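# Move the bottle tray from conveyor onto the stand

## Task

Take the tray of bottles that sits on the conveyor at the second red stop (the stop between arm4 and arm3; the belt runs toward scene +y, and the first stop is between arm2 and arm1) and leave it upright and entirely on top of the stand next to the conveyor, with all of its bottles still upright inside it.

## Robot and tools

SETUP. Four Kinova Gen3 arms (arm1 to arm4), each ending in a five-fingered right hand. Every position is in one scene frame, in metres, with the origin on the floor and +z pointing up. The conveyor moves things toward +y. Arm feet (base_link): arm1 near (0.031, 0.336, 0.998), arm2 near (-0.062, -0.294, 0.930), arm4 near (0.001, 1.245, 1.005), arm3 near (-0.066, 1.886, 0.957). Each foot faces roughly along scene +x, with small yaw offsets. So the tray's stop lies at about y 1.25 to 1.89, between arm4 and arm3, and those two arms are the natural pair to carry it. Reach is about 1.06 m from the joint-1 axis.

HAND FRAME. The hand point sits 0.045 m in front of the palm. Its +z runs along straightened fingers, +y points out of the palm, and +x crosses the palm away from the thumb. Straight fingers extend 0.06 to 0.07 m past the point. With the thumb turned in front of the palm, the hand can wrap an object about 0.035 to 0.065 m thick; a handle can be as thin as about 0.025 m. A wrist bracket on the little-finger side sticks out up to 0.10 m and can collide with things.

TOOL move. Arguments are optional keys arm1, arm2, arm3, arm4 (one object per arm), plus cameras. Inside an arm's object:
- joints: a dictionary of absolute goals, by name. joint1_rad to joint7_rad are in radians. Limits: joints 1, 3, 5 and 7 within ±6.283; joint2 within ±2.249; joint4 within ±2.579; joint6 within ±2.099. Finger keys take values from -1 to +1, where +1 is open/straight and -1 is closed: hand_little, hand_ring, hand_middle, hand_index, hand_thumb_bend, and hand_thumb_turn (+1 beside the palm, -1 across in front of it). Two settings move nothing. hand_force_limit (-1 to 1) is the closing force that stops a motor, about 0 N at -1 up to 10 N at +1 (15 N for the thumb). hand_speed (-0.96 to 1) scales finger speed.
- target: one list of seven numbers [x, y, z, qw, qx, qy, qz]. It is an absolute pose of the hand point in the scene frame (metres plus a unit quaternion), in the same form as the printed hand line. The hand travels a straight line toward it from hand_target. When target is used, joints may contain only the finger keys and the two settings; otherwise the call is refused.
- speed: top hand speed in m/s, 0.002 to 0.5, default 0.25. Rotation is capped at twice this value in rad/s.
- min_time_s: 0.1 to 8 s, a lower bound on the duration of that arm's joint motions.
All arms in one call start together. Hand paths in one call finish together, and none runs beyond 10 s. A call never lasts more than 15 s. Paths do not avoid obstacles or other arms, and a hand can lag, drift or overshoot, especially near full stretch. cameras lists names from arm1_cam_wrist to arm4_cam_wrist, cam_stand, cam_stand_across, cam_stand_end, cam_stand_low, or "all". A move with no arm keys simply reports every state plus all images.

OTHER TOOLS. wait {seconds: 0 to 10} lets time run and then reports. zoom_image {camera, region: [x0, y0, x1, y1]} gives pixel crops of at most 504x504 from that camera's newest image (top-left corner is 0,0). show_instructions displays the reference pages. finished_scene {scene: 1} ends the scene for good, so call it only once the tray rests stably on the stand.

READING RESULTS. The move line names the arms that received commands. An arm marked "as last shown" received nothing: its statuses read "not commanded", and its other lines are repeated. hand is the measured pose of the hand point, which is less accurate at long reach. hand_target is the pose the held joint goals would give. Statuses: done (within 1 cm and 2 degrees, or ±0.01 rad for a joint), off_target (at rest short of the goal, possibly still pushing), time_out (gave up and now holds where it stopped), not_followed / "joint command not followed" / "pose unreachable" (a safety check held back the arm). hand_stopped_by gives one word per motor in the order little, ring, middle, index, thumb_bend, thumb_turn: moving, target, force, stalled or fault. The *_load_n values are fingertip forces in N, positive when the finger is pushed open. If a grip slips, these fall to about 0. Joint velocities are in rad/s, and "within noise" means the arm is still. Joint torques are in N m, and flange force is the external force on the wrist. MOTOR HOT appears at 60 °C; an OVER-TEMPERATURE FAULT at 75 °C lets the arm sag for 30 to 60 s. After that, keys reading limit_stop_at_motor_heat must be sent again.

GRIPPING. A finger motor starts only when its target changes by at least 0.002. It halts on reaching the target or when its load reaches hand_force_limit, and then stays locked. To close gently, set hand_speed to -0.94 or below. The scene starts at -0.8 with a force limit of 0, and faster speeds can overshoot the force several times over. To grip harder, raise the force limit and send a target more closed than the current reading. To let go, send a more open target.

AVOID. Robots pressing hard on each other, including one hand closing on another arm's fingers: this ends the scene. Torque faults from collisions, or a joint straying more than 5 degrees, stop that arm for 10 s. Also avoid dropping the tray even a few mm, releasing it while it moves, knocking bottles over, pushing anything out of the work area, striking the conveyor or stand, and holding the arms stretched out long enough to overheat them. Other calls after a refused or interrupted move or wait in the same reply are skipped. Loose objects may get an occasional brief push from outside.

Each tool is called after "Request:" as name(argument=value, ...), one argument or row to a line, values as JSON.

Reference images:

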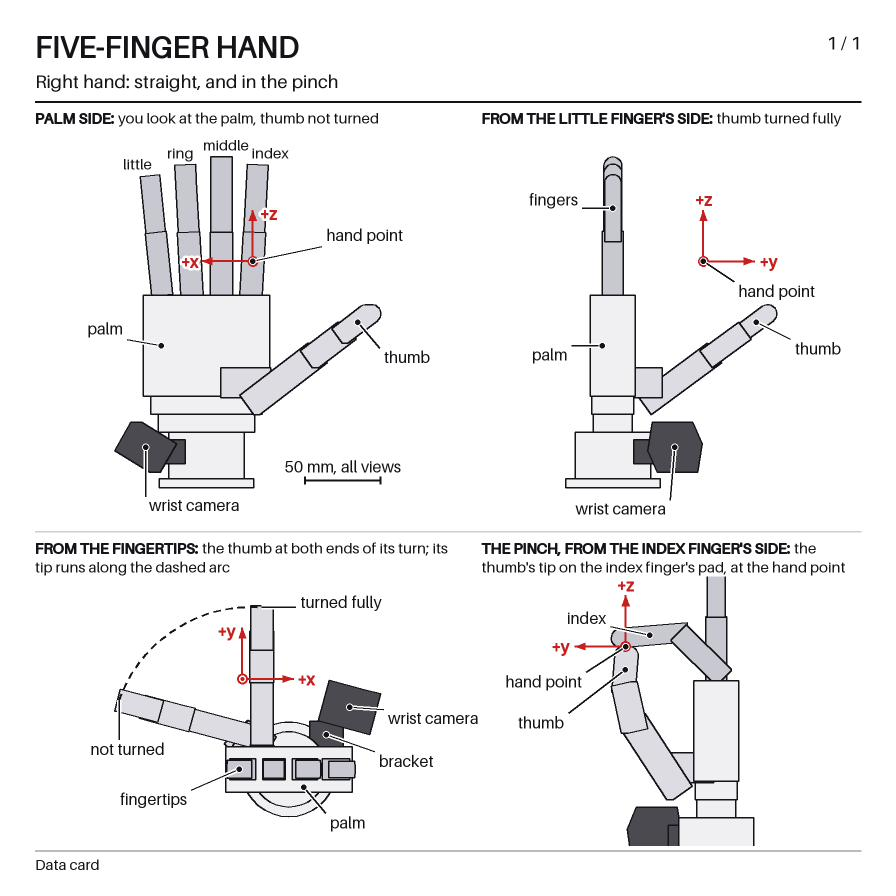

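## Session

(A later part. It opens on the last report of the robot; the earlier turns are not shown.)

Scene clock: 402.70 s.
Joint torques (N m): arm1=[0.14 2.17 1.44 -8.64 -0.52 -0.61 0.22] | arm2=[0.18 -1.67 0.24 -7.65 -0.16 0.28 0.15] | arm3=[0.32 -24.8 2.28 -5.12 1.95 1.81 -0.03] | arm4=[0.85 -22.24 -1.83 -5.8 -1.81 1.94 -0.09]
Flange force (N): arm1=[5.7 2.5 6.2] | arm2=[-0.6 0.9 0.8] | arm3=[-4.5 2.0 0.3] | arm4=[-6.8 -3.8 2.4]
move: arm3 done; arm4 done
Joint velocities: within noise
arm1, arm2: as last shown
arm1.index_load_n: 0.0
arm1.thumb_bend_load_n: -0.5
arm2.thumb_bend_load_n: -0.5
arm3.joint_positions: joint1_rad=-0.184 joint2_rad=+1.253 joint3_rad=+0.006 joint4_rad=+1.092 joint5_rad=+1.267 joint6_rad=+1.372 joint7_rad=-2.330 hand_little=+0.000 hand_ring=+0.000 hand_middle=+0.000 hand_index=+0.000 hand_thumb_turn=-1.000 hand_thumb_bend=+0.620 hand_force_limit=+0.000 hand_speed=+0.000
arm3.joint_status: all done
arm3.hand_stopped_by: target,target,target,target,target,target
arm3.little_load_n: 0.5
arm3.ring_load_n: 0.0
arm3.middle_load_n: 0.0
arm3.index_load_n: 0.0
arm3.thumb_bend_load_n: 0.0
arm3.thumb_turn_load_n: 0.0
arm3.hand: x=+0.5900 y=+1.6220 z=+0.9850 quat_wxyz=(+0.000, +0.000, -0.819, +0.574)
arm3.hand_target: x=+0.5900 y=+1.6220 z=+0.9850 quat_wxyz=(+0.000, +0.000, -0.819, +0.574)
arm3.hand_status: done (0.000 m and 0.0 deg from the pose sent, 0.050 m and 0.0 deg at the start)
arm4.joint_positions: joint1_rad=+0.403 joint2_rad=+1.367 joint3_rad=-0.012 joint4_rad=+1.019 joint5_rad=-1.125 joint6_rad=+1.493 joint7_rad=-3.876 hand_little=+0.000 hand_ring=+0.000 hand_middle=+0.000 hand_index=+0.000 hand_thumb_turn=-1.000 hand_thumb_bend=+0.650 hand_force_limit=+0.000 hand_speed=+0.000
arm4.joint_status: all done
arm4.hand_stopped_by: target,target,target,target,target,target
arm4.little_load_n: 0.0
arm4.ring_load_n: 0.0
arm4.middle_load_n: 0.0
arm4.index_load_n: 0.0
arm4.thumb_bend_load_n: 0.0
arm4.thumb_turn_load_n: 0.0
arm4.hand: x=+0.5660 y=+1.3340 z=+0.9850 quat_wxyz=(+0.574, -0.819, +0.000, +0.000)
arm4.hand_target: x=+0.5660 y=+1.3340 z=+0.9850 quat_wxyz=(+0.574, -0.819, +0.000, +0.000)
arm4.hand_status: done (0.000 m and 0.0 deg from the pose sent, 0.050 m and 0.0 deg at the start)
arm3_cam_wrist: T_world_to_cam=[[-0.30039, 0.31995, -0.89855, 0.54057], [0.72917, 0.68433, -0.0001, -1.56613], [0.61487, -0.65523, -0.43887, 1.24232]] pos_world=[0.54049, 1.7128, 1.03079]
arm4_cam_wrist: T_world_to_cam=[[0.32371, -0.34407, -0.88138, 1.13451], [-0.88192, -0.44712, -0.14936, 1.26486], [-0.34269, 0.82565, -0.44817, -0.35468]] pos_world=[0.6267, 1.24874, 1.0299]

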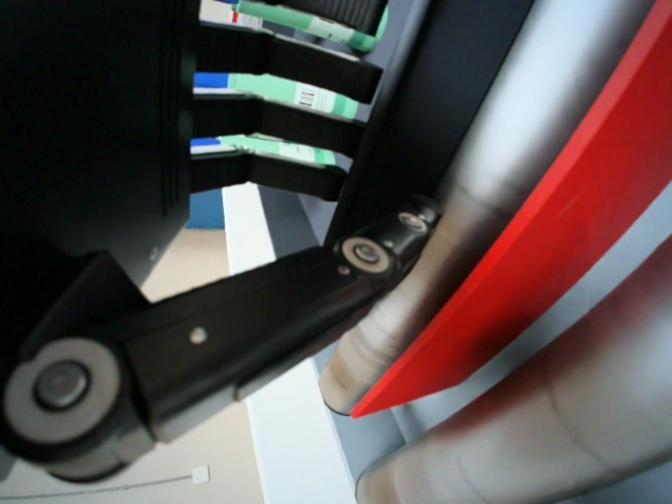

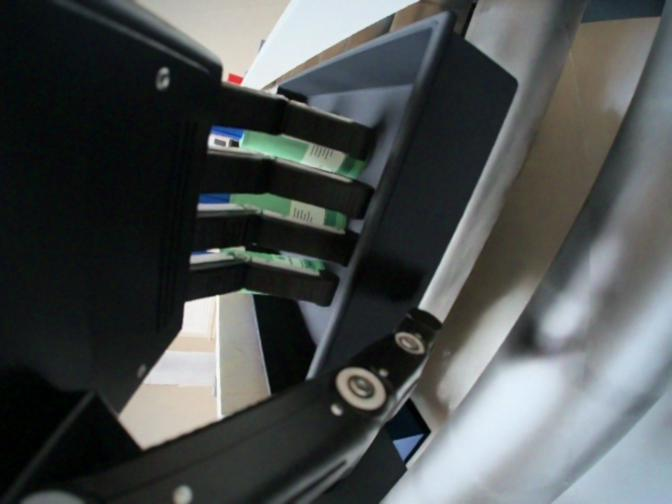

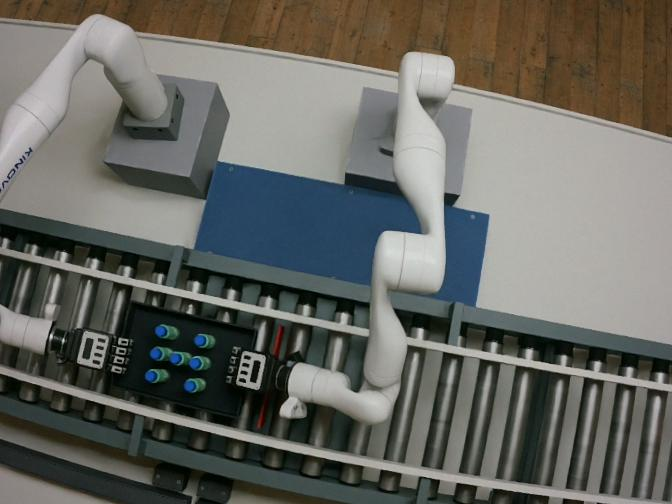

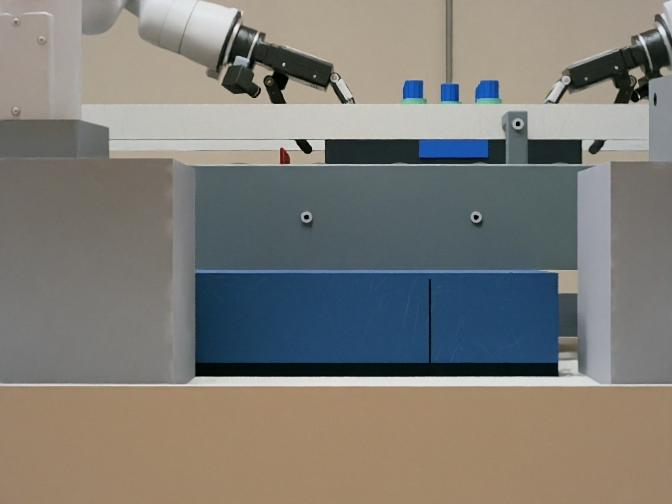

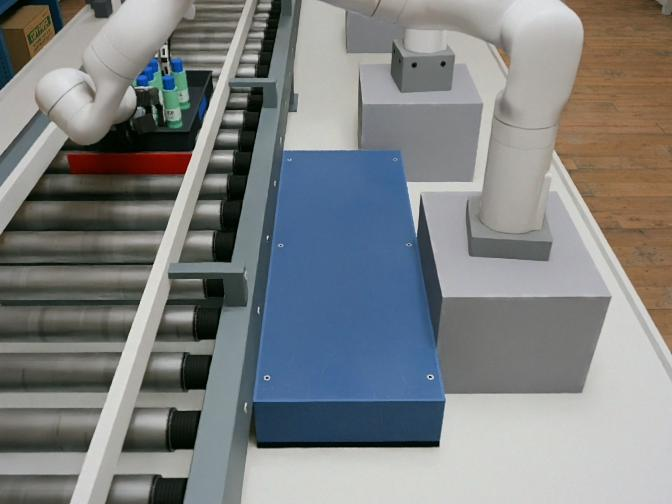

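Request:
move(
  arm3={"target":[0.590,1.622,0.972,0,0,-0.8192,0.5736],"speed":0.03},
  arm4={"target":[0.566,1.334,0.972,0.5736,-0.8192,0,0],"speed":0.03},
  cameras=["arm3_cam_wrist","arm4_cam_wrist","cam_stand","cam_stand_across"],
)

Request:
zoom_image(
  camera="cam_stand_across",
  region=[250, 90, 350, 180],
)

Request:
zoom_image(
  camera="cam_stand_across",
  region=[550, 90, 650, 180],
)

Request:
zoom_image(
  camera="cam_stand",
  region=[90, 290, 310, 430],
)

Scene clock: 431.97 s.
Joint torques (N m): arm1=[0.16 2.17 1.45 -8.64 -0.52 -0.62 0.22] | arm2=[0.24 -1.69 0.24 -7.62 -0.11 0.23 0.15] | arm3=[0.32 -24.83 2.22 -5 1.93 1.85 -0.06] | arm4=[0.86 -22.26 -1.84 -5.72 -1.83 1.95 -0.09]
Flange force (N): arm1=[5.8 2.6 6.1] | arm2=[-0.6 1.0 0.5] | arm3=[-4.7 2.0 0.4] | arm4=[-6.8 -4.0 2.3]
move: arm3 done; arm4 done
Joint velocities: within noise
arm1, arm2: as last shown
arm1.thumb_bend_load_n: 0.0
arm3.joint_positions: joint1_rad=-0.184 joint2_rad=+1.278 joint3_rad=+0.007 joint4_rad=+1.081 joint5_rad=+1.269 joint6_rad=+1.368 joint7_rad=-2.343 hand_little=+0.000 hand_ring=+0.000 hand_middle=+0.000 hand_index=+0.000 hand_thumb_turn=-1.000 hand_thumb_bend=+0.620 hand_force_limit=+0.000 hand_speed=+0.000
arm3.joint_status: not commanded
arm3.hand_stopped_by: target,target,target,target,target,target
arm3.little_load_n: 0.0
arm3.ring_load_n: 0.0
arm3.middle_load_n: 0.0
arm3.index_load_n: 0.0
arm3.thumb_bend_load_n: 0.0
arm3.thumb_turn_load_n: 0.0
arm3.hand: x=+0.5900 y=+1.6220 z=+0.9720 quat_wxyz=(+0.000, +0.000, -0.819, +0.574)
arm3.hand_target: x=+0.5900 y=+1.6220 z=+0.9720 quat_wxyz=(+0.000, +0.000, -0.819, +0.574)
arm3.hand_status: done (0.000 m and 0.0 deg from the pose sent, 0.013 m and 0.0 deg at the start)
arm4.joint_positions: joint1_rad=+0.403 joint2_rad=+1.394 joint3_rad=-0.012 joint4_rad=+1.002 joint5_rad=-1.125 joint6_rad=+1.489 joint7_rad=-3.867 hand_little=+0.000 hand_ring=+0.000 hand_middle=+0.000 hand_index=+0.000 hand_thumb_turn=-1.000 hand_thumb_bend=+0.650 hand_force_limit=+0.000 hand_speed=+0.000
arm4.joint_status: not commanded
arm4.hand_stopped_by: target,target,target,target,target,target
arm4.little_load_n: 0.5
arm4.ring_load_n: 0.0
arm4.middle_load_n: -0.5
arm4.index_load_n: 0.0
arm4.thumb_bend_load_n: 0.0
arm4.thumb_turn_load_n: 0.0
arm4.hand: x=+0.5660 y=+1.3340 z=+0.9720 quat_wxyz=(+0.574, -0.819, +0.000, +0.000)
arm4.hand_target: x=+0.5660 y=+1.3340 z=+0.9720 quat_wxyz=(+0.574, -0.819, +0.000, +0.000)
arm4.hand_status: done (0.000 m and 0.0 deg from the pose sent, 0.013 m and 0.0 deg at the start)
arm3_cam_wrist: T_world_to_cam=[[-0.30037, 0.31997, -0.89855, 0.52881], [0.72918, 0.68432, -0.00007, -1.56608], [0.61487, -0.65523, -0.43887, 1.23668]] pos_world=[0.54039, 1.7128, 1.01779]
arm4_cam_wrist: T_world_to_cam=[[0.32372, -0.34409, -0.88137, 1.12307], [-0.88195, -0.44705, -0.1494, 1.26289], [-0.34261, 0.82568, -0.44819, -0.36058]] pos_world=[0.6267, 1.24874, 1.0169]

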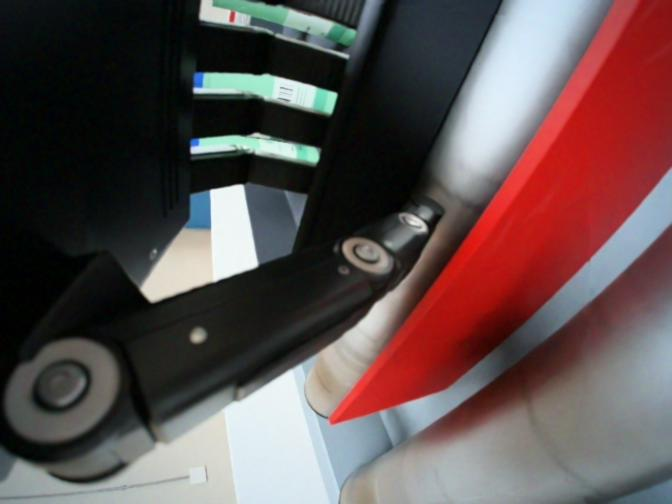

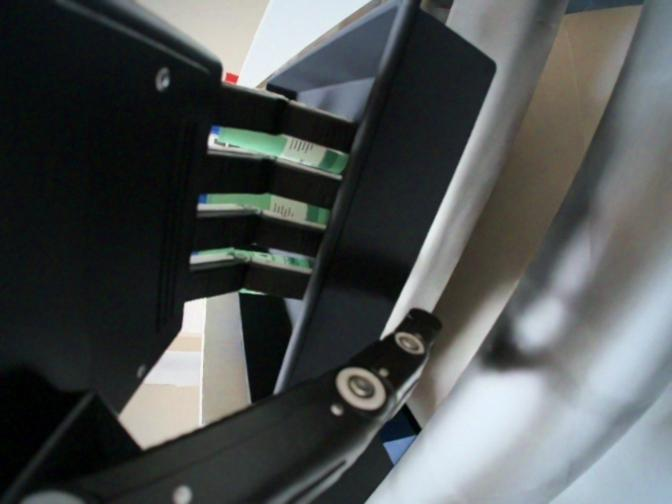

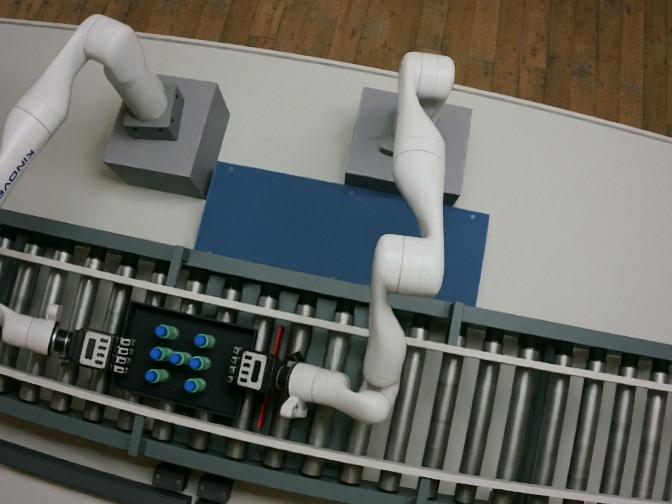

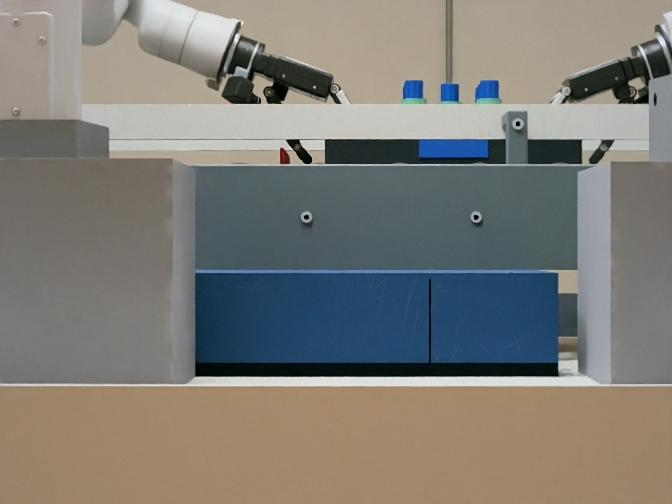

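Scaled by 5.040 from the camera's image (finer frame: 960x720).

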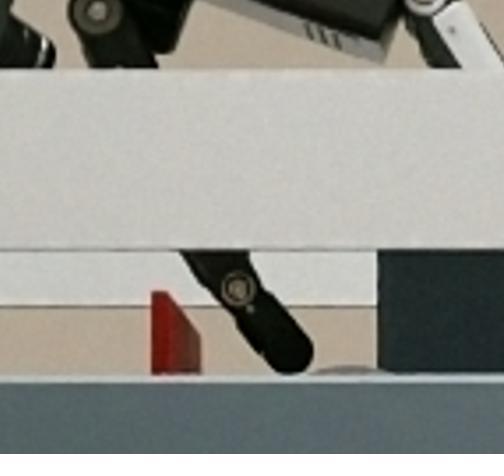

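Scaled by 5.040 from the camera's image (finer frame: 960x720).

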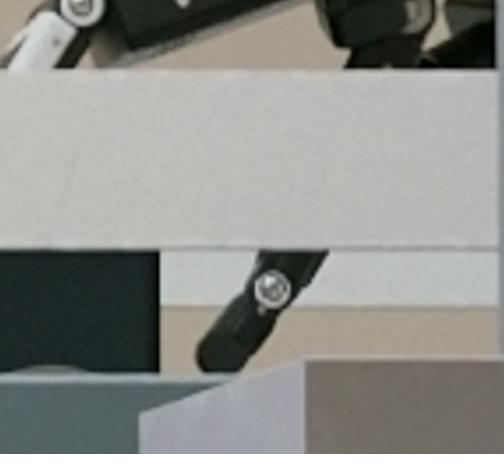

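Scaled by 2.291 from the camera's image (finer frame: 960x720).

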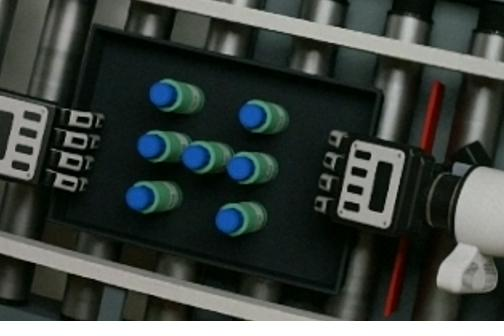

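Request:
move(
  arm3={"joints":{"hand_little":-0.6,"hand_ring":-0.6,"hand_middle":-0.6,"hand_index":-0.6,"hand_thumb_bend":-0.3,"hand_speed":-0.94,"hand_force_limit":-0.6}},
  arm4={"joints":{"hand_little":-0.6,"hand_ring":-0.6,"hand_middle":-0.6,"hand_index":-0.6,"hand_thumb_bend":-0.3,"hand_speed":-0.94,"hand_force_limit":-0.6}},
  cameras=["arm3_cam_wrist","arm4_cam_wrist","cam_stand","cam_stand_across"],
)

Request:
zoom_image(
  camera="cam_stand_across",
  region=[250, 90, 350, 180],
)

Request:
zoom_image(
  camera="cam_stand_across",
  region=[550, 90, 650, 180],
)

Request:
zoom_image(
  camera="cam_stand",
  region=[90, 290, 310, 430],
)

Scene clock: 449.03 s.
Joint torques (N m): arm1=[0.13 2.13 1.41 -8.63 -0.52 -0.6 0.19] | arm2=[0.25 -1.7 0.24 -7.55 -0.13 0.22 0.21] | arm3=[-2.25 -26.23 0.95 -5.32 1.59 2.06 0] | arm4=[2.89 -23.73 -0.98 -6.22 -1.78 2.18 -0.17]
Flange force (N): arm1=[5.6 2.4 6.1] | arm2=[-0.6 1.2 0.2] | arm3=[-5.3 2.9 5.7] | arm4=[-6.4 -2.9 6.5]
move: arm3 off_target; arm4 off_target
Joint velocities: within noise
arm1, arm2: as last shown
arm2.thumb_bend_load_n: 0.0
arm3.joint_positions: joint1_rad=-0.184 joint2_rad=+1.278 joint3_rad=+0.007 joint4_rad=+1.081 joint5_rad=+1.269 joint6_rad=+1.368 joint7_rad=-2.343 hand_little=-0.298 hand_ring=-0.242 hand_middle=-0.213 hand_index=-0.242 hand_thumb_turn=-1.000 hand_thumb_bend=+0.212 hand_force_limit=-0.600 hand_speed=-0.940
arm3.joint_status: hand_little off_target (ended at -0.298, target -0.600); hand_ring off_target (ended at -0.242, target -0.600); hand_middle off_target (ended at -0.213, target -0.600); hand_index off_target (ended at -0.242, target -0.600); hand_thumb_bend off_target (ended at +0.212, target -0.300); the others done
arm3.hand_stopped_by: force,force,force,force,force,target
arm3.little_load_n: 3.0
arm3.ring_load_n: 2.0
arm3.middle_load_n: 2.0
arm3.index_load_n: 2.0
arm3.thumb_bend_load_n: 3.0
arm3.thumb_turn_load_n: 0.0
arm3.hand: x=+0.5900 y=+1.6220 z=+0.9720 quat_wxyz=(+0.000, +0.000, -0.819, +0.574)
arm3.hand_target: x=+0.5900 y=+1.6220 z=+0.9720 quat_wxyz=(+0.000, +0.000, -0.819, +0.574)
arm3.hand_status: not commanded
arm4.joint_positions: joint1_rad=+0.403 joint2_rad=+1.394 joint3_rad=-0.012 joint4_rad=+1.002 joint5_rad=-1.125 joint6_rad=+1.489 joint7_rad=-3.867 hand_little=-0.270 hand_ring=-0.219 hand_middle=-0.196 hand_index=-0.225 hand_thumb_turn=-1.000 hand_thumb_bend=+0.169 hand_force_limit=-0.600 hand_speed=-0.940
arm4.joint_status: hand_little off_target (ended at -0.270, target -0.600); hand_ring off_target (ended at -0.219, target -0.600); hand_middle off_target (ended at -0.196, target -0.600); hand_index off_target (ended at -0.225, target -0.600); hand_thumb_bend off_target (ended at +0.169, target -0.300); the others done
arm4.hand_stopped_by: force,force,force,force,force,target
arm4.little_load_n: 2.5
arm4.ring_load_n: 2.0
arm4.middle_load_n: 2.5
arm4.index_load_n: 2.5
arm4.thumb_bend_load_n: 3.0
arm4.thumb_turn_load_n: 0.0
arm4.hand: x=+0.5660 y=+1.3340 z=+0.9720 quat_wxyz=(+0.574, -0.819, +0.000, +0.000)
arm4.hand_target: x=+0.5660 y=+1.3340 z=+0.9720 quat_wxyz=(+0.574, -0.819, +0.000, +0.000)
arm4.hand_status: not commanded
arm3_cam_wrist: T_world_to_cam=[[-0.30037, 0.31997, -0.89855, 0.52881], [0.72918, 0.68432, -0.00007, -1.56608], [0.61487, -0.65523, -0.43887, 1.23668]] pos_world=[0.54039, 1.7128, 1.01779]
arm4_cam_wrist: T_world_to_cam=[[0.32372, -0.34409, -0.88137, 1.12307], [-0.88195, -0.44705, -0.1494, 1.26289], [-0.34261, 0.82568, -0.44819, -0.36058]] pos_world=[0.6267, 1.24874, 1.0169]

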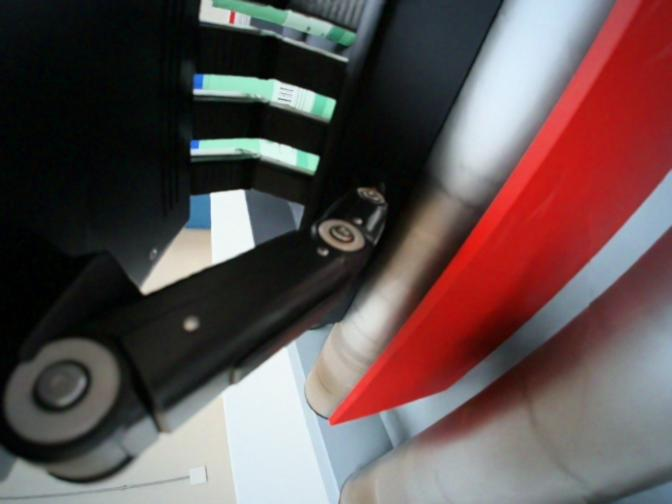

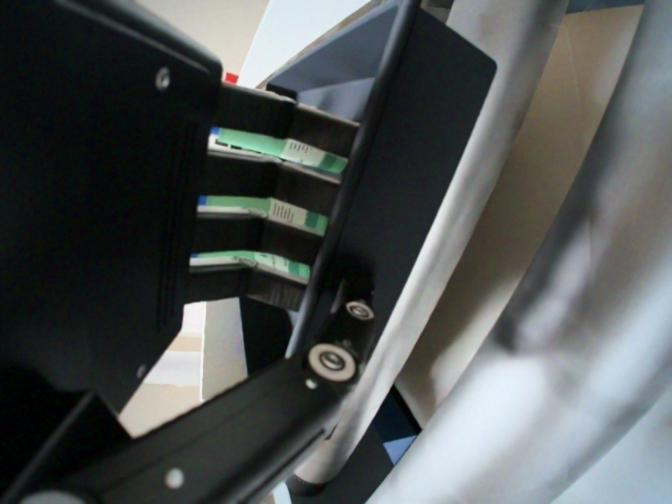

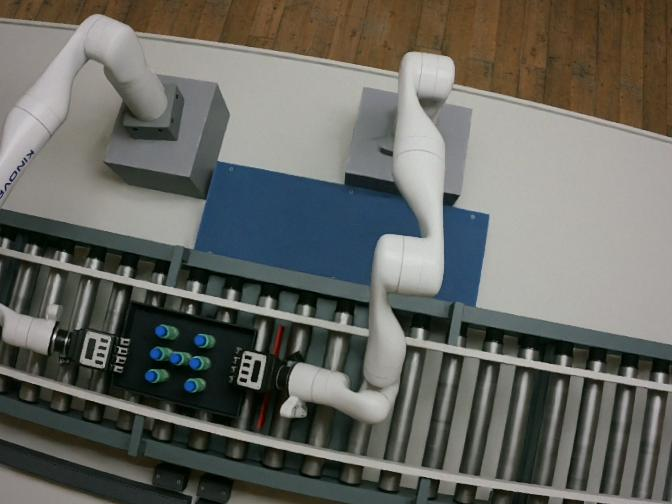

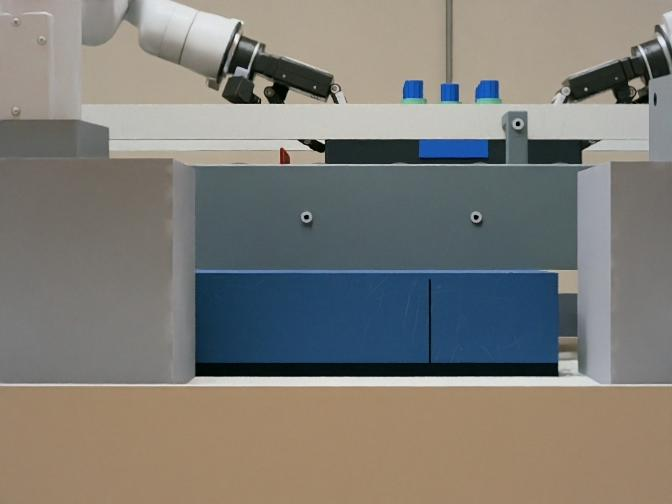

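Scaled by 5.040 from the camera's image (finer frame: 960x720).

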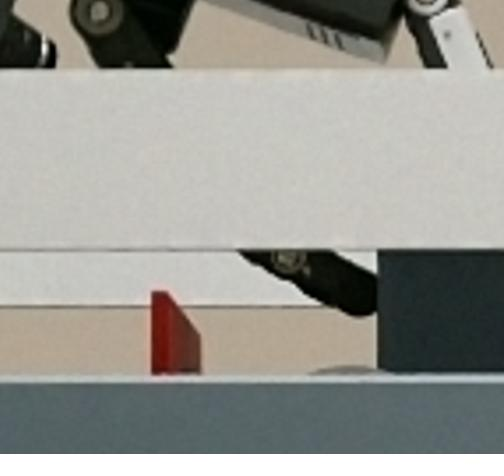

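Scaled by 5.040 from the camera's image (finer frame: 960x720).

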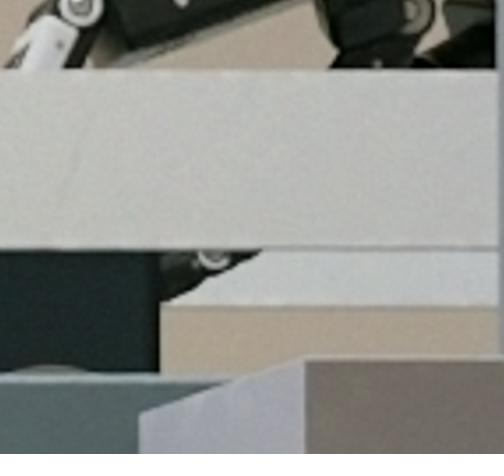

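Scaled by 2.291 from the camera's image (finer frame: 960x720).

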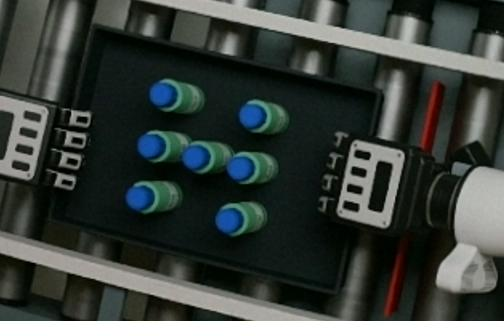

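Request:
move(
  arm3={"joints":{"hand_little":0,"hand_ring":0,"hand_middle":0,"hand_index":0,"hand_thumb_bend":0.45,"hand_speed":-0.7}},
  arm4={"joints":{"hand_little":0,"hand_ring":0,"hand_middle":0,"hand_index":0,"hand_thumb_bend":0.45,"hand_speed":-0.7}},
)

Request:
move(
  arm3={"target":[0.590,1.623,0.963,0,0,-0.8192,0.5736],"speed":0.03},
  arm4={"target":[0.566,1.332,0.961,0.5736,-0.8192,0,0],"speed":0.03},
)

Request:
move(
  arm3={"joints":{"hand_little":-0.6,"hand_ring":-0.6,"hand_middle":-0.6,"hand_index":-0.6,"hand_thumb_bend":-0.3,"hand_speed":-0.94,"hand_force_limit":-0.6}},
  arm4={"joints":{"hand_little":-0.6,"hand_ring":-0.6,"hand_middle":-0.6,"hand_index":-0.6,"hand_thumb_bend":-0.3,"hand_speed":-0.94,"hand_force_limit":-0.6}},
  cameras=["arm3_cam_wrist","arm4_cam_wrist","cam_stand","cam_stand_across"],
)

Request:
zoom_image(
  camera="cam_stand_across",
  region=[250, 90, 350, 180],
)

Request:
zoom_image(
  camera="cam_stand_across",
  region=[550, 90, 650, 180],
)

Request:
zoom_image(
  camera="cam_stand",
  region=[90, 290, 310, 430],
)

Scene clock: 473.13 s.
Joint torques (N m): arm1=[0.12 2.12 1.42 -8.62 -0.53 -0.59 0.23] | arm2=[0.26 -1.71 0.24 -7.56 -0.11 0.24 0.15] | arm3=[0.3 -24.78 2.25 -5.04 1.9 1.84 -0.05] | arm4=[0.89 -22.26 -1.78 -5.74 -1.81 1.93 -0.05]
Flange force (N): arm1=[5.6 2.6 6.1] | arm2=[-0.7 1.0 0.3] | arm3=[-4.4 1.9 0.4] | arm4=[-6.7 -4.1 2.3]
move: arm3 done; arm4 done
Joint velocities: within noise
arm1, arm2: as last shown
arm2.index_load_n: -0.5
arm3.joint_positions: joint1_rad=-0.184 joint2_rad=+1.278 joint3_rad=+0.007 joint4_rad=+1.081 joint5_rad=+1.269 joint6_rad=+1.368 joint7_rad=-2.343 hand_little=+0.000 hand_ring=+0.000 hand_middle=+0.000 hand_index=+0.000 hand_thumb_turn=-1.000 hand_thumb_bend=+0.450 hand_force_limit=-0.600 hand_speed=-0.700
arm3.joint_status: all done
arm3.hand_stopped_by: target,target,target,target,target,target
arm3.little_load_n: 0.0
arm3.ring_load_n: 0.0
arm3.middle_load_n: 0.0
arm3.index_load_n: 0.0
arm3.thumb_bend_load_n: 0.0
arm3.thumb_turn_load_n: 0.0
arm3.hand: x=+0.5900 y=+1.6220 z=+0.9721 quat_wxyz=(+0.000, +0.000, -0.819, +0.574)
arm3.hand_target: x=+0.5900 y=+1.6220 z=+0.9720 quat_wxyz=(+0.000, +0.000, -0.819, +0.574)
arm3.hand_status: not commanded
arm4.joint_positions: joint1_rad=+0.403 joint2_rad=+1.394 joint3_rad=-0.012 joint4_rad=+1.002 joint5_rad=-1.125 joint6_rad=+1.489 joint7_rad=-3.867 hand_little=+0.000 hand_ring=+0.000 hand_middle=+0.000 hand_index=+0.000 hand_thumb_turn=-1.000 hand_thumb_bend=+0.450 hand_force_limit=-0.600 hand_speed=-0.700
arm4.joint_status: all done
arm4.hand_stopped_by: target,target,target,target,target,target
arm4.little_load_n: 0.0
arm4.ring_load_n: 0.0
arm4.middle_load_n: 0.0
arm4.index_load_n: 0.0
arm4.thumb_bend_load_n: -0.5
arm4.thumb_turn_load_n: 0.0
arm4.hand: x=+0.5660 y=+1.3340 z=+0.9720 quat_wxyz=(+0.574, -0.819, +0.000, +0.000)
arm4.hand_target: x=+0.5660 y=+1.3340 z=+0.9720 quat_wxyz=(+0.574, -0.819, +0.000, +0.000)
arm4.hand_status: not commanded
pictures: none

Scene clock: 474.10 s.
Joint torques (N m): arm1=[0.14 2.15 1.44 -8.62 -0.51 -0.58 0.23] | arm2=[0.23 -1.74 0.19 -7.62 -0.11 0.23 0.15] | arm3=[0.32 -24.8 2.24 -5 1.9 1.88 -0.07] | arm4=[0.91 -22.36 -1.84 -5.66 -1.82 1.96 -0.07]
Flange force (N): arm1=[5.7 2.6 6.2] | arm2=[-0.7 0.9 0.5] | arm3=[-4.3 1.9 0.4] | arm4=[-6.5 -4.0 2.3]
move: arm3 done; arm4 done
Joint velocities: within noise
arm1, arm2: as last shown
arm2.index_load_n: 0.0
arm3.joint_positions: joint1_rad=-0.186 joint2_rad=+1.295 joint3_rad=+0.007 joint4_rad=+1.072 joint5_rad=+1.270 joint6_rad=+1.366 joint7_rad=-2.352 hand_little=+0.000 hand_ring=+0.000 hand_middle=+0.000 hand_index=+0.000 hand_thumb_turn=-1.000 hand_thumb_bend=+0.450 hand_force_limit=-0.600 hand_speed=-0.700
arm3.joint_status: not commanded
arm3.hand_stopped_by: target,target,target,target,target,target
arm3.little_load_n: 0.0
arm3.ring_load_n: 0.0
arm3.middle_load_n: 0.0
arm3.index_load_n: 0.0
arm3.thumb_bend_load_n: 0.0
arm3.thumb_turn_load_n: 0.0
arm3.hand: x=+0.5900 y=+1.6230 z=+0.9630 quat_wxyz=(+0.000, +0.000, -0.819, +0.574)
arm3.hand_target: x=+0.5900 y=+1.6230 z=+0.9630 quat_wxyz=(+0.000, +0.000, -0.819, +0.574)
arm3.hand_status: done (0.000 m and 0.0 deg from the pose sent, 0.009 m and 0.0 deg at the start)
arm4.joint_positions: joint1_rad=+0.405 joint2_rad=+1.418 joint3_rad=-0.011 joint4_rad=+0.983 joint5_rad=-1.124 joint6_rad=+1.489 joint7_rad=-3.862 hand_little=+0.000 hand_ring=+0.000 hand_middle=+0.000 hand_index=+0.000 hand_thumb_turn=-1.000 hand_thumb_bend=+0.450 hand_force_limit=-0.600 hand_speed=-0.700
arm4.joint_status: not commanded
arm4.hand_stopped_by: target,target,target,target,target,target
arm4.little_load_n: 0.0
arm4.ring_load_n: -0.5
arm4.middle_load_n: 0.0
arm4.index_load_n: 0.0
arm4.thumb_bend_load_n: 0.0
arm4.thumb_turn_load_n: 0.0
arm4.hand: x=+0.5660 y=+1.3320 z=+0.9610 quat_wxyz=(+0.574, -0.819, +0.000, +0.000)
arm4.hand_target: x=+0.5660 y=+1.3320 z=+0.9610 quat_wxyz=(+0.574, -0.819, +0.000, +0.000)
arm4.hand_status: done (0.000 m and 0.0 deg from the pose sent, 0.011 m and 0.0 deg at the start)
pictures: none

Scene clock: 478.40 s.
Joint torques (N m): arm1=[0.12 2.12 1.41 -8.64 -0.55 -0.6 0.23] | arm2=[0.27 -1.72 0.17 -7.59 -0.13 0.25 0.16] | arm3=[-2.17 -26.15 1 -5.36 1.65 1.92 -0.04] | arm4=[2.85 -23.22 -0.74 -5.74 -1.43 2.21 -0.19]
Flange force (N): arm1=[5.6 2.5 6.1] | arm2=[-0.8 0.8 0.4] | arm3=[-4.9 2.7 5.2] | arm4=[-5.1 -3.5 6.2]
move: arm3 off_target; arm4 off_target
Joint velocities: within noise
arm1.joint_positions: joint1_rad=-0.115 joint2_rad=-0.468 joint3_rad=-0.065 joint4_rad=+1.454 joint5_rad=-0.019 joint6_rad=+1.964 joint7_rad=-2.044 hand_little=+1.000 hand_ring=+1.000 hand_middle=+1.000 hand_index=+1.000 hand_thumb_turn=+1.000 hand_thumb_bend=+1.000 hand_force_limit=+0.000 hand_speed=-0.800
arm1.joint_status: not commanded
arm1.hand_stopped_by: target,target,target,target,target,target
arm1.little_load_n: 0.0
arm1.ring_load_n: 0.0
arm1.middle_load_n: 0.0
arm1.index_load_n: 0.0
arm1.thumb_bend_load_n: -0.5
arm1.thumb_turn_load_n: 0.0
arm1.hand: x=+0.2106 y=+0.4102 z=+1.5238 quat_wxyz=(-0.086, -0.103, -0.991, -0.027)
arm1.hand_target: x=+0.2106 y=+0.4102 z=+1.5238 quat_wxyz=(-0.086, -0.103, -0.991, -0.027)
arm1.hand_status: not commanded
arm2.joint_positions: joint1_rad=+0.247 joint2_rad=-0.331 joint3_rad=-0.113 joint4_rad=+1.545 joint5_rad=-0.055 joint6_rad=+1.988 joint7_rad=-1.982 hand_little=+1.000 hand_ring=+1.000 hand_middle=+1.000 hand_index=+1.000 hand_thumb_turn=+1.000 hand_thumb_bend=+1.000 hand_force_limit=+0.000 hand_speed=-0.800
arm2.joint_status: not commanded
arm2.hand_stopped_by: target,target,target,target,target,target
arm2.little_load_n: 0.0
arm2.ring_load_n: 0.0
arm2.middle_load_n: 0.0
arm2.index_load_n: 0.0
arm2.thumb_bend_load_n: 0.0
arm2.thumb_turn_load_n: 0.0
arm2.hand: x=+0.1309 y=-0.3076 z=+1.3982 quat_wxyz=(+0.032, -0.333, -0.942, -0.005)
arm2.hand_target: x=+0.1309 y=-0.3076 z=+1.3982 quat_wxyz=(+0.032, -0.333, -0.942, -0.005)
arm2.hand_status: not commanded
arm3.joint_positions: joint1_rad=-0.186 joint2_rad=+1.295 joint3_rad=+0.007 joint4_rad=+1.072 joint5_rad=+1.270 joint6_rad=+1.366 joint7_rad=-2.352 hand_little=-0.281 hand_ring=-0.225 hand_middle=-0.197 hand_index=-0.230 hand_thumb_turn=-1.000 hand_thumb_bend=+0.182 hand_force_limit=-0.600 hand_speed=-0.940
arm3.joint_status: hand_little off_target (ended at -0.281, target -0.600); hand_ring off_target (ended at -0.225, target -0.600); hand_middle off_target (ended at -0.197, target -0.600); hand_index off_target (ended at -0.230, target -0.600); hand_thumb_bend off_target (ended at +0.182, target -0.300); the others done
arm3.hand_stopped_by: force,force,force,force,force,target
arm3.little_load_n: 3.0
arm3.ring_load_n: 1.5
arm3.middle_load_n: 0.5
arm3.index_load_n: 2.5
arm3.thumb_bend_load_n: 3.5
arm3.thumb_turn_load_n: 0.0
arm3.hand: x=+0.5900 y=+1.6230 z=+0.9630 quat_wxyz=(+0.000, +0.000, -0.819, +0.574)
arm3.hand_target: x=+0.5900 y=+1.6230 z=+0.9630 quat_wxyz=(+0.000, +0.000, -0.819, +0.574)
arm3.hand_status: not commanded
arm4.joint_positions: joint1_rad=+0.405 joint2_rad=+1.418 joint3_rad=-0.011 joint4_rad=+0.983 joint5_rad=-1.124 joint6_rad=+1.489 joint7_rad=-3.862 hand_little=-0.236 hand_ring=-0.191 hand_middle=-0.168 hand_index=-0.197 hand_thumb_turn=-1.000 hand_thumb_bend=+0.109 hand_force_limit=-0.600 hand_speed=-0.940
arm4.joint_status: hand_little off_target (ended at -0.236, target -0.600); hand_ring off_target (ended at -0.191, target -0.600); hand_middle off_target (ended at -0.168, target -0.600); hand_index off_target (ended at -0.197, target -0.600); hand_thumb_bend off_target (ended at +0.109, target -0.300); the others done
arm4.hand_stopped_by: force,force,force,force,force,target
arm4.little_load_n: 2.5
arm4.ring_load_n: 2.0
arm4.middle_load_n: 2.0
arm4.index_load_n: 2.5
arm4.thumb_bend_load_n: 3.0
arm4.thumb_turn_load_n: 0.0
arm4.hand: x=+0.5660 y=+1.3320 z=+0.9610 quat_wxyz=(+0.574, -0.819, +0.000, +0.000)
arm4.hand_target: x=+0.5660 y=+1.3320 z=+0.9610 quat_wxyz=(+0.574, -0.819, +0.000, +0.000)
arm4.hand_status: not commanded
arm3_cam_wrist: T_world_to_cam=[[-0.30037, 0.31997, -0.89855, 0.52041], [0.72918, 0.68432, -0.00007, -1.56676], [0.61487, -0.65523, -0.43887, 1.23338]] pos_world=[0.54039, 1.7138, 1.00879]
arm4_cam_wrist: T_world_to_cam=[[0.32369, -0.34402, -0.88141, 1.11265], [-0.88195, -0.44704, -0.14941, 1.26034], [-0.34262, 0.82572, -0.44811, -0.36398]] pos_world=[0.6267, 1.24674, 1.0059]

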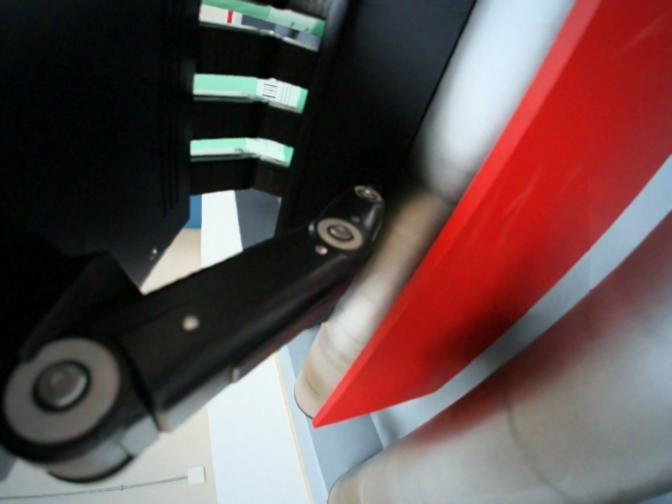

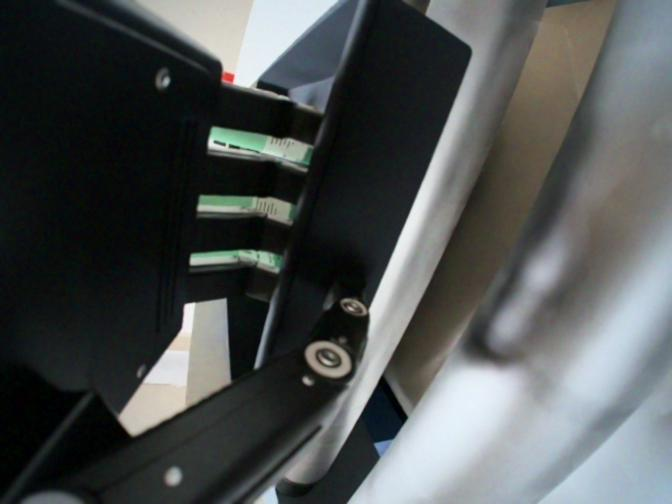

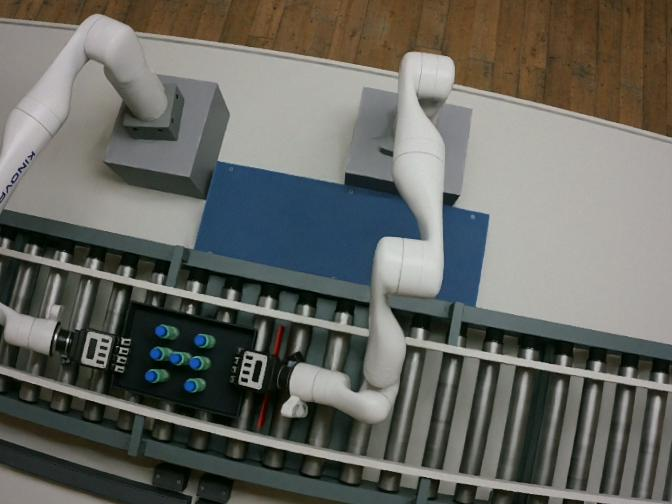

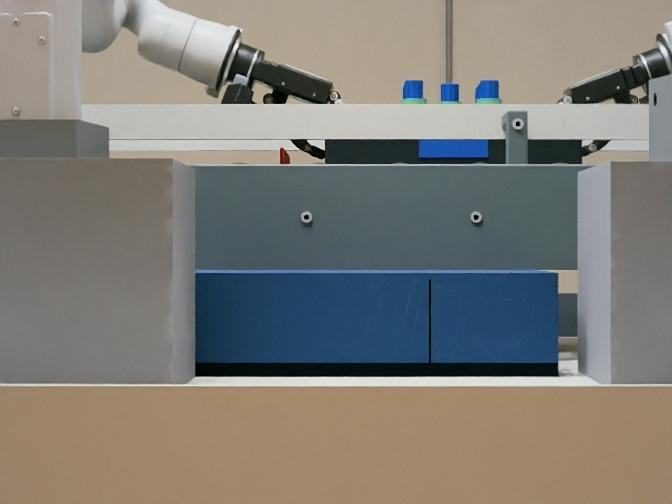

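Scaled by 5.040 from the camera's image (finer frame: 960x720).

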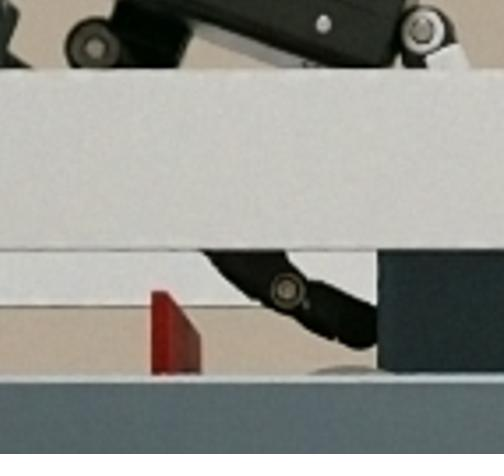

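Scaled by 5.040 from the camera's image (finer frame: 960x720).

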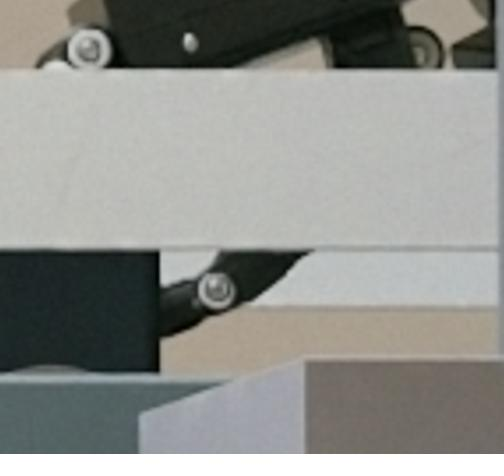

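Scaled by 2.291 from the camera's image (finer frame: 960x720).

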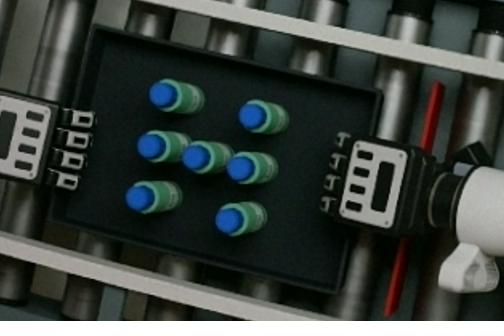

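Request:
move(
  arm3={"joints":{"hand_little":-0.8,"hand_ring":-0.8,"hand_middle":-0.8,"hand_index":-0.8,"hand_thumb_bend":-0.6,"hand_speed":-0.94,"hand_force_limit":0.1}},
  arm4={"joints":{"hand_little":-0.8,"hand_ring":-0.8,"hand_middle":-0.8,"hand_index":-0.8,"hand_thumb_bend":-0.6,"hand_speed":-0.94,"hand_force_limit":0.1}},
  cameras=["cam_stand_across"],
)

Scene clock: 488.97 s.
Joint torques (N m): arm1=[0.15 2.17 1.44 -8.64 -0.51 -0.62 0.22] | arm2=[0.29 -1.66 0.21 -7.59 -0.1 0.21 0.14] | arm3=[-4.34 -27.39 -0.05 -5.16 1.08 2.61 0.11] | arm4=[5.18 -25.01 0.14 -7.23 -1.87 1.63 -0.08]
Flange force (N): arm1=[5.7 2.5 6.1] | arm2=[-0.5 0.9 0.4] | arm3=[-7.1 3.9 10.7] | arm4=[-7.8 -3.5 10.2]
move: arm3 off_target; arm4 off_target
Joint velocities: within noise
arm1, arm2: as last shown
arm3.joint_positions: joint1_rad=-0.186 joint2_rad=+1.295 joint3_rad=+0.007 joint4_rad=+1.072 joint5_rad=+1.270 joint6_rad=+1.366 joint7_rad=-2.352 hand_little=-0.296 hand_ring=-0.245 hand_middle=-0.216 hand_index=-0.245 hand_thumb_turn=-1.000 hand_thumb_bend=+0.164 hand_force_limit=+0.100 hand_speed=-0.940
arm3.joint_status: hand_little off_target (ended at -0.296, target -0.800); hand_ring off_target (ended at -0.245, target -0.800); hand_middle off_target (ended at -0.216, target -0.800); hand_index off_target (ended at -0.245, target -0.800); hand_thumb_bend off_target (ended at +0.164, target -0.600); the others done
arm3.hand_stopped_by: force,force,force,force,force,target
arm3.little_load_n: 6.5
arm3.ring_load_n: 7.0
arm3.middle_load_n: 7.0
arm3.index_load_n: 6.5
arm3.thumb_bend_load_n: 8.0
arm3.thumb_turn_load_n: 0.5
arm3.hand: x=+0.5900 y=+1.6230 z=+0.9630 quat_wxyz=(+0.000, +0.000, -0.819, +0.574)
arm3.hand_target: x=+0.5900 y=+1.6230 z=+0.9630 quat_wxyz=(+0.000, +0.000, -0.819, +0.574)
arm3.hand_status: not commanded
arm4.joint_positions: joint1_rad=+0.405 joint2_rad=+1.418 joint3_rad=-0.011 joint4_rad=+0.983 joint5_rad=-1.124 joint6_rad=+1.489 joint7_rad=-3.862 hand_little=-0.252 hand_ring=-0.206 hand_middle=-0.183 hand_index=-0.212 hand_thumb_turn=-1.000 hand_thumb_bend=+0.082 hand_force_limit=+0.100 hand_speed=-0.940
arm4.joint_status: hand_little off_target (ended at -0.252, target -0.800); hand_ring off_target (ended at -0.206, target -0.800); hand_middle off_target (ended at -0.183, target -0.800); hand_index off_target (ended at -0.212, target -0.800); hand_thumb_bend off_target (ended at +0.082, target -0.600); the others done
arm4.hand_stopped_by: force,force,force,force,force,target
arm4.little_load_n: 6.0
arm4.ring_load_n: 5.5
arm4.middle_load_n: 7.0
arm4.index_load_n: 6.5
arm4.thumb_bend_load_n: 8.0
arm4.thumb_turn_load_n: 0.5
arm4.hand: x=+0.5660 y=+1.3320 z=+0.9610 quat_wxyz=(+0.574, -0.819, +0.000, +0.000)
arm4.hand_target: x=+0.5660 y=+1.3320 z=+0.9610 quat_wxyz=(+0.574, -0.819, +0.000, +0.000)
arm4.hand_status: not commanded

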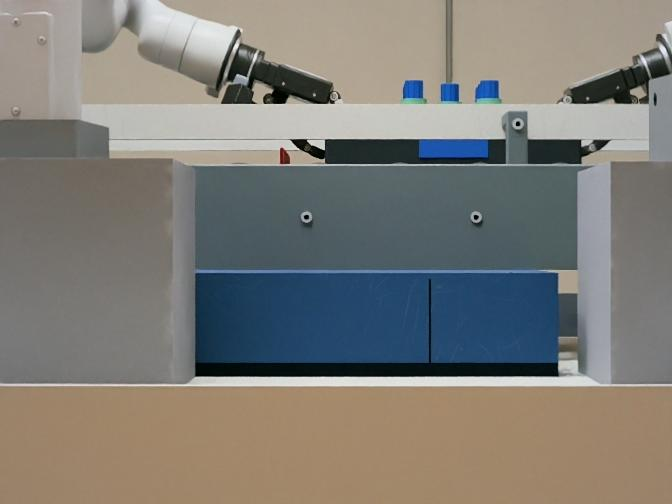

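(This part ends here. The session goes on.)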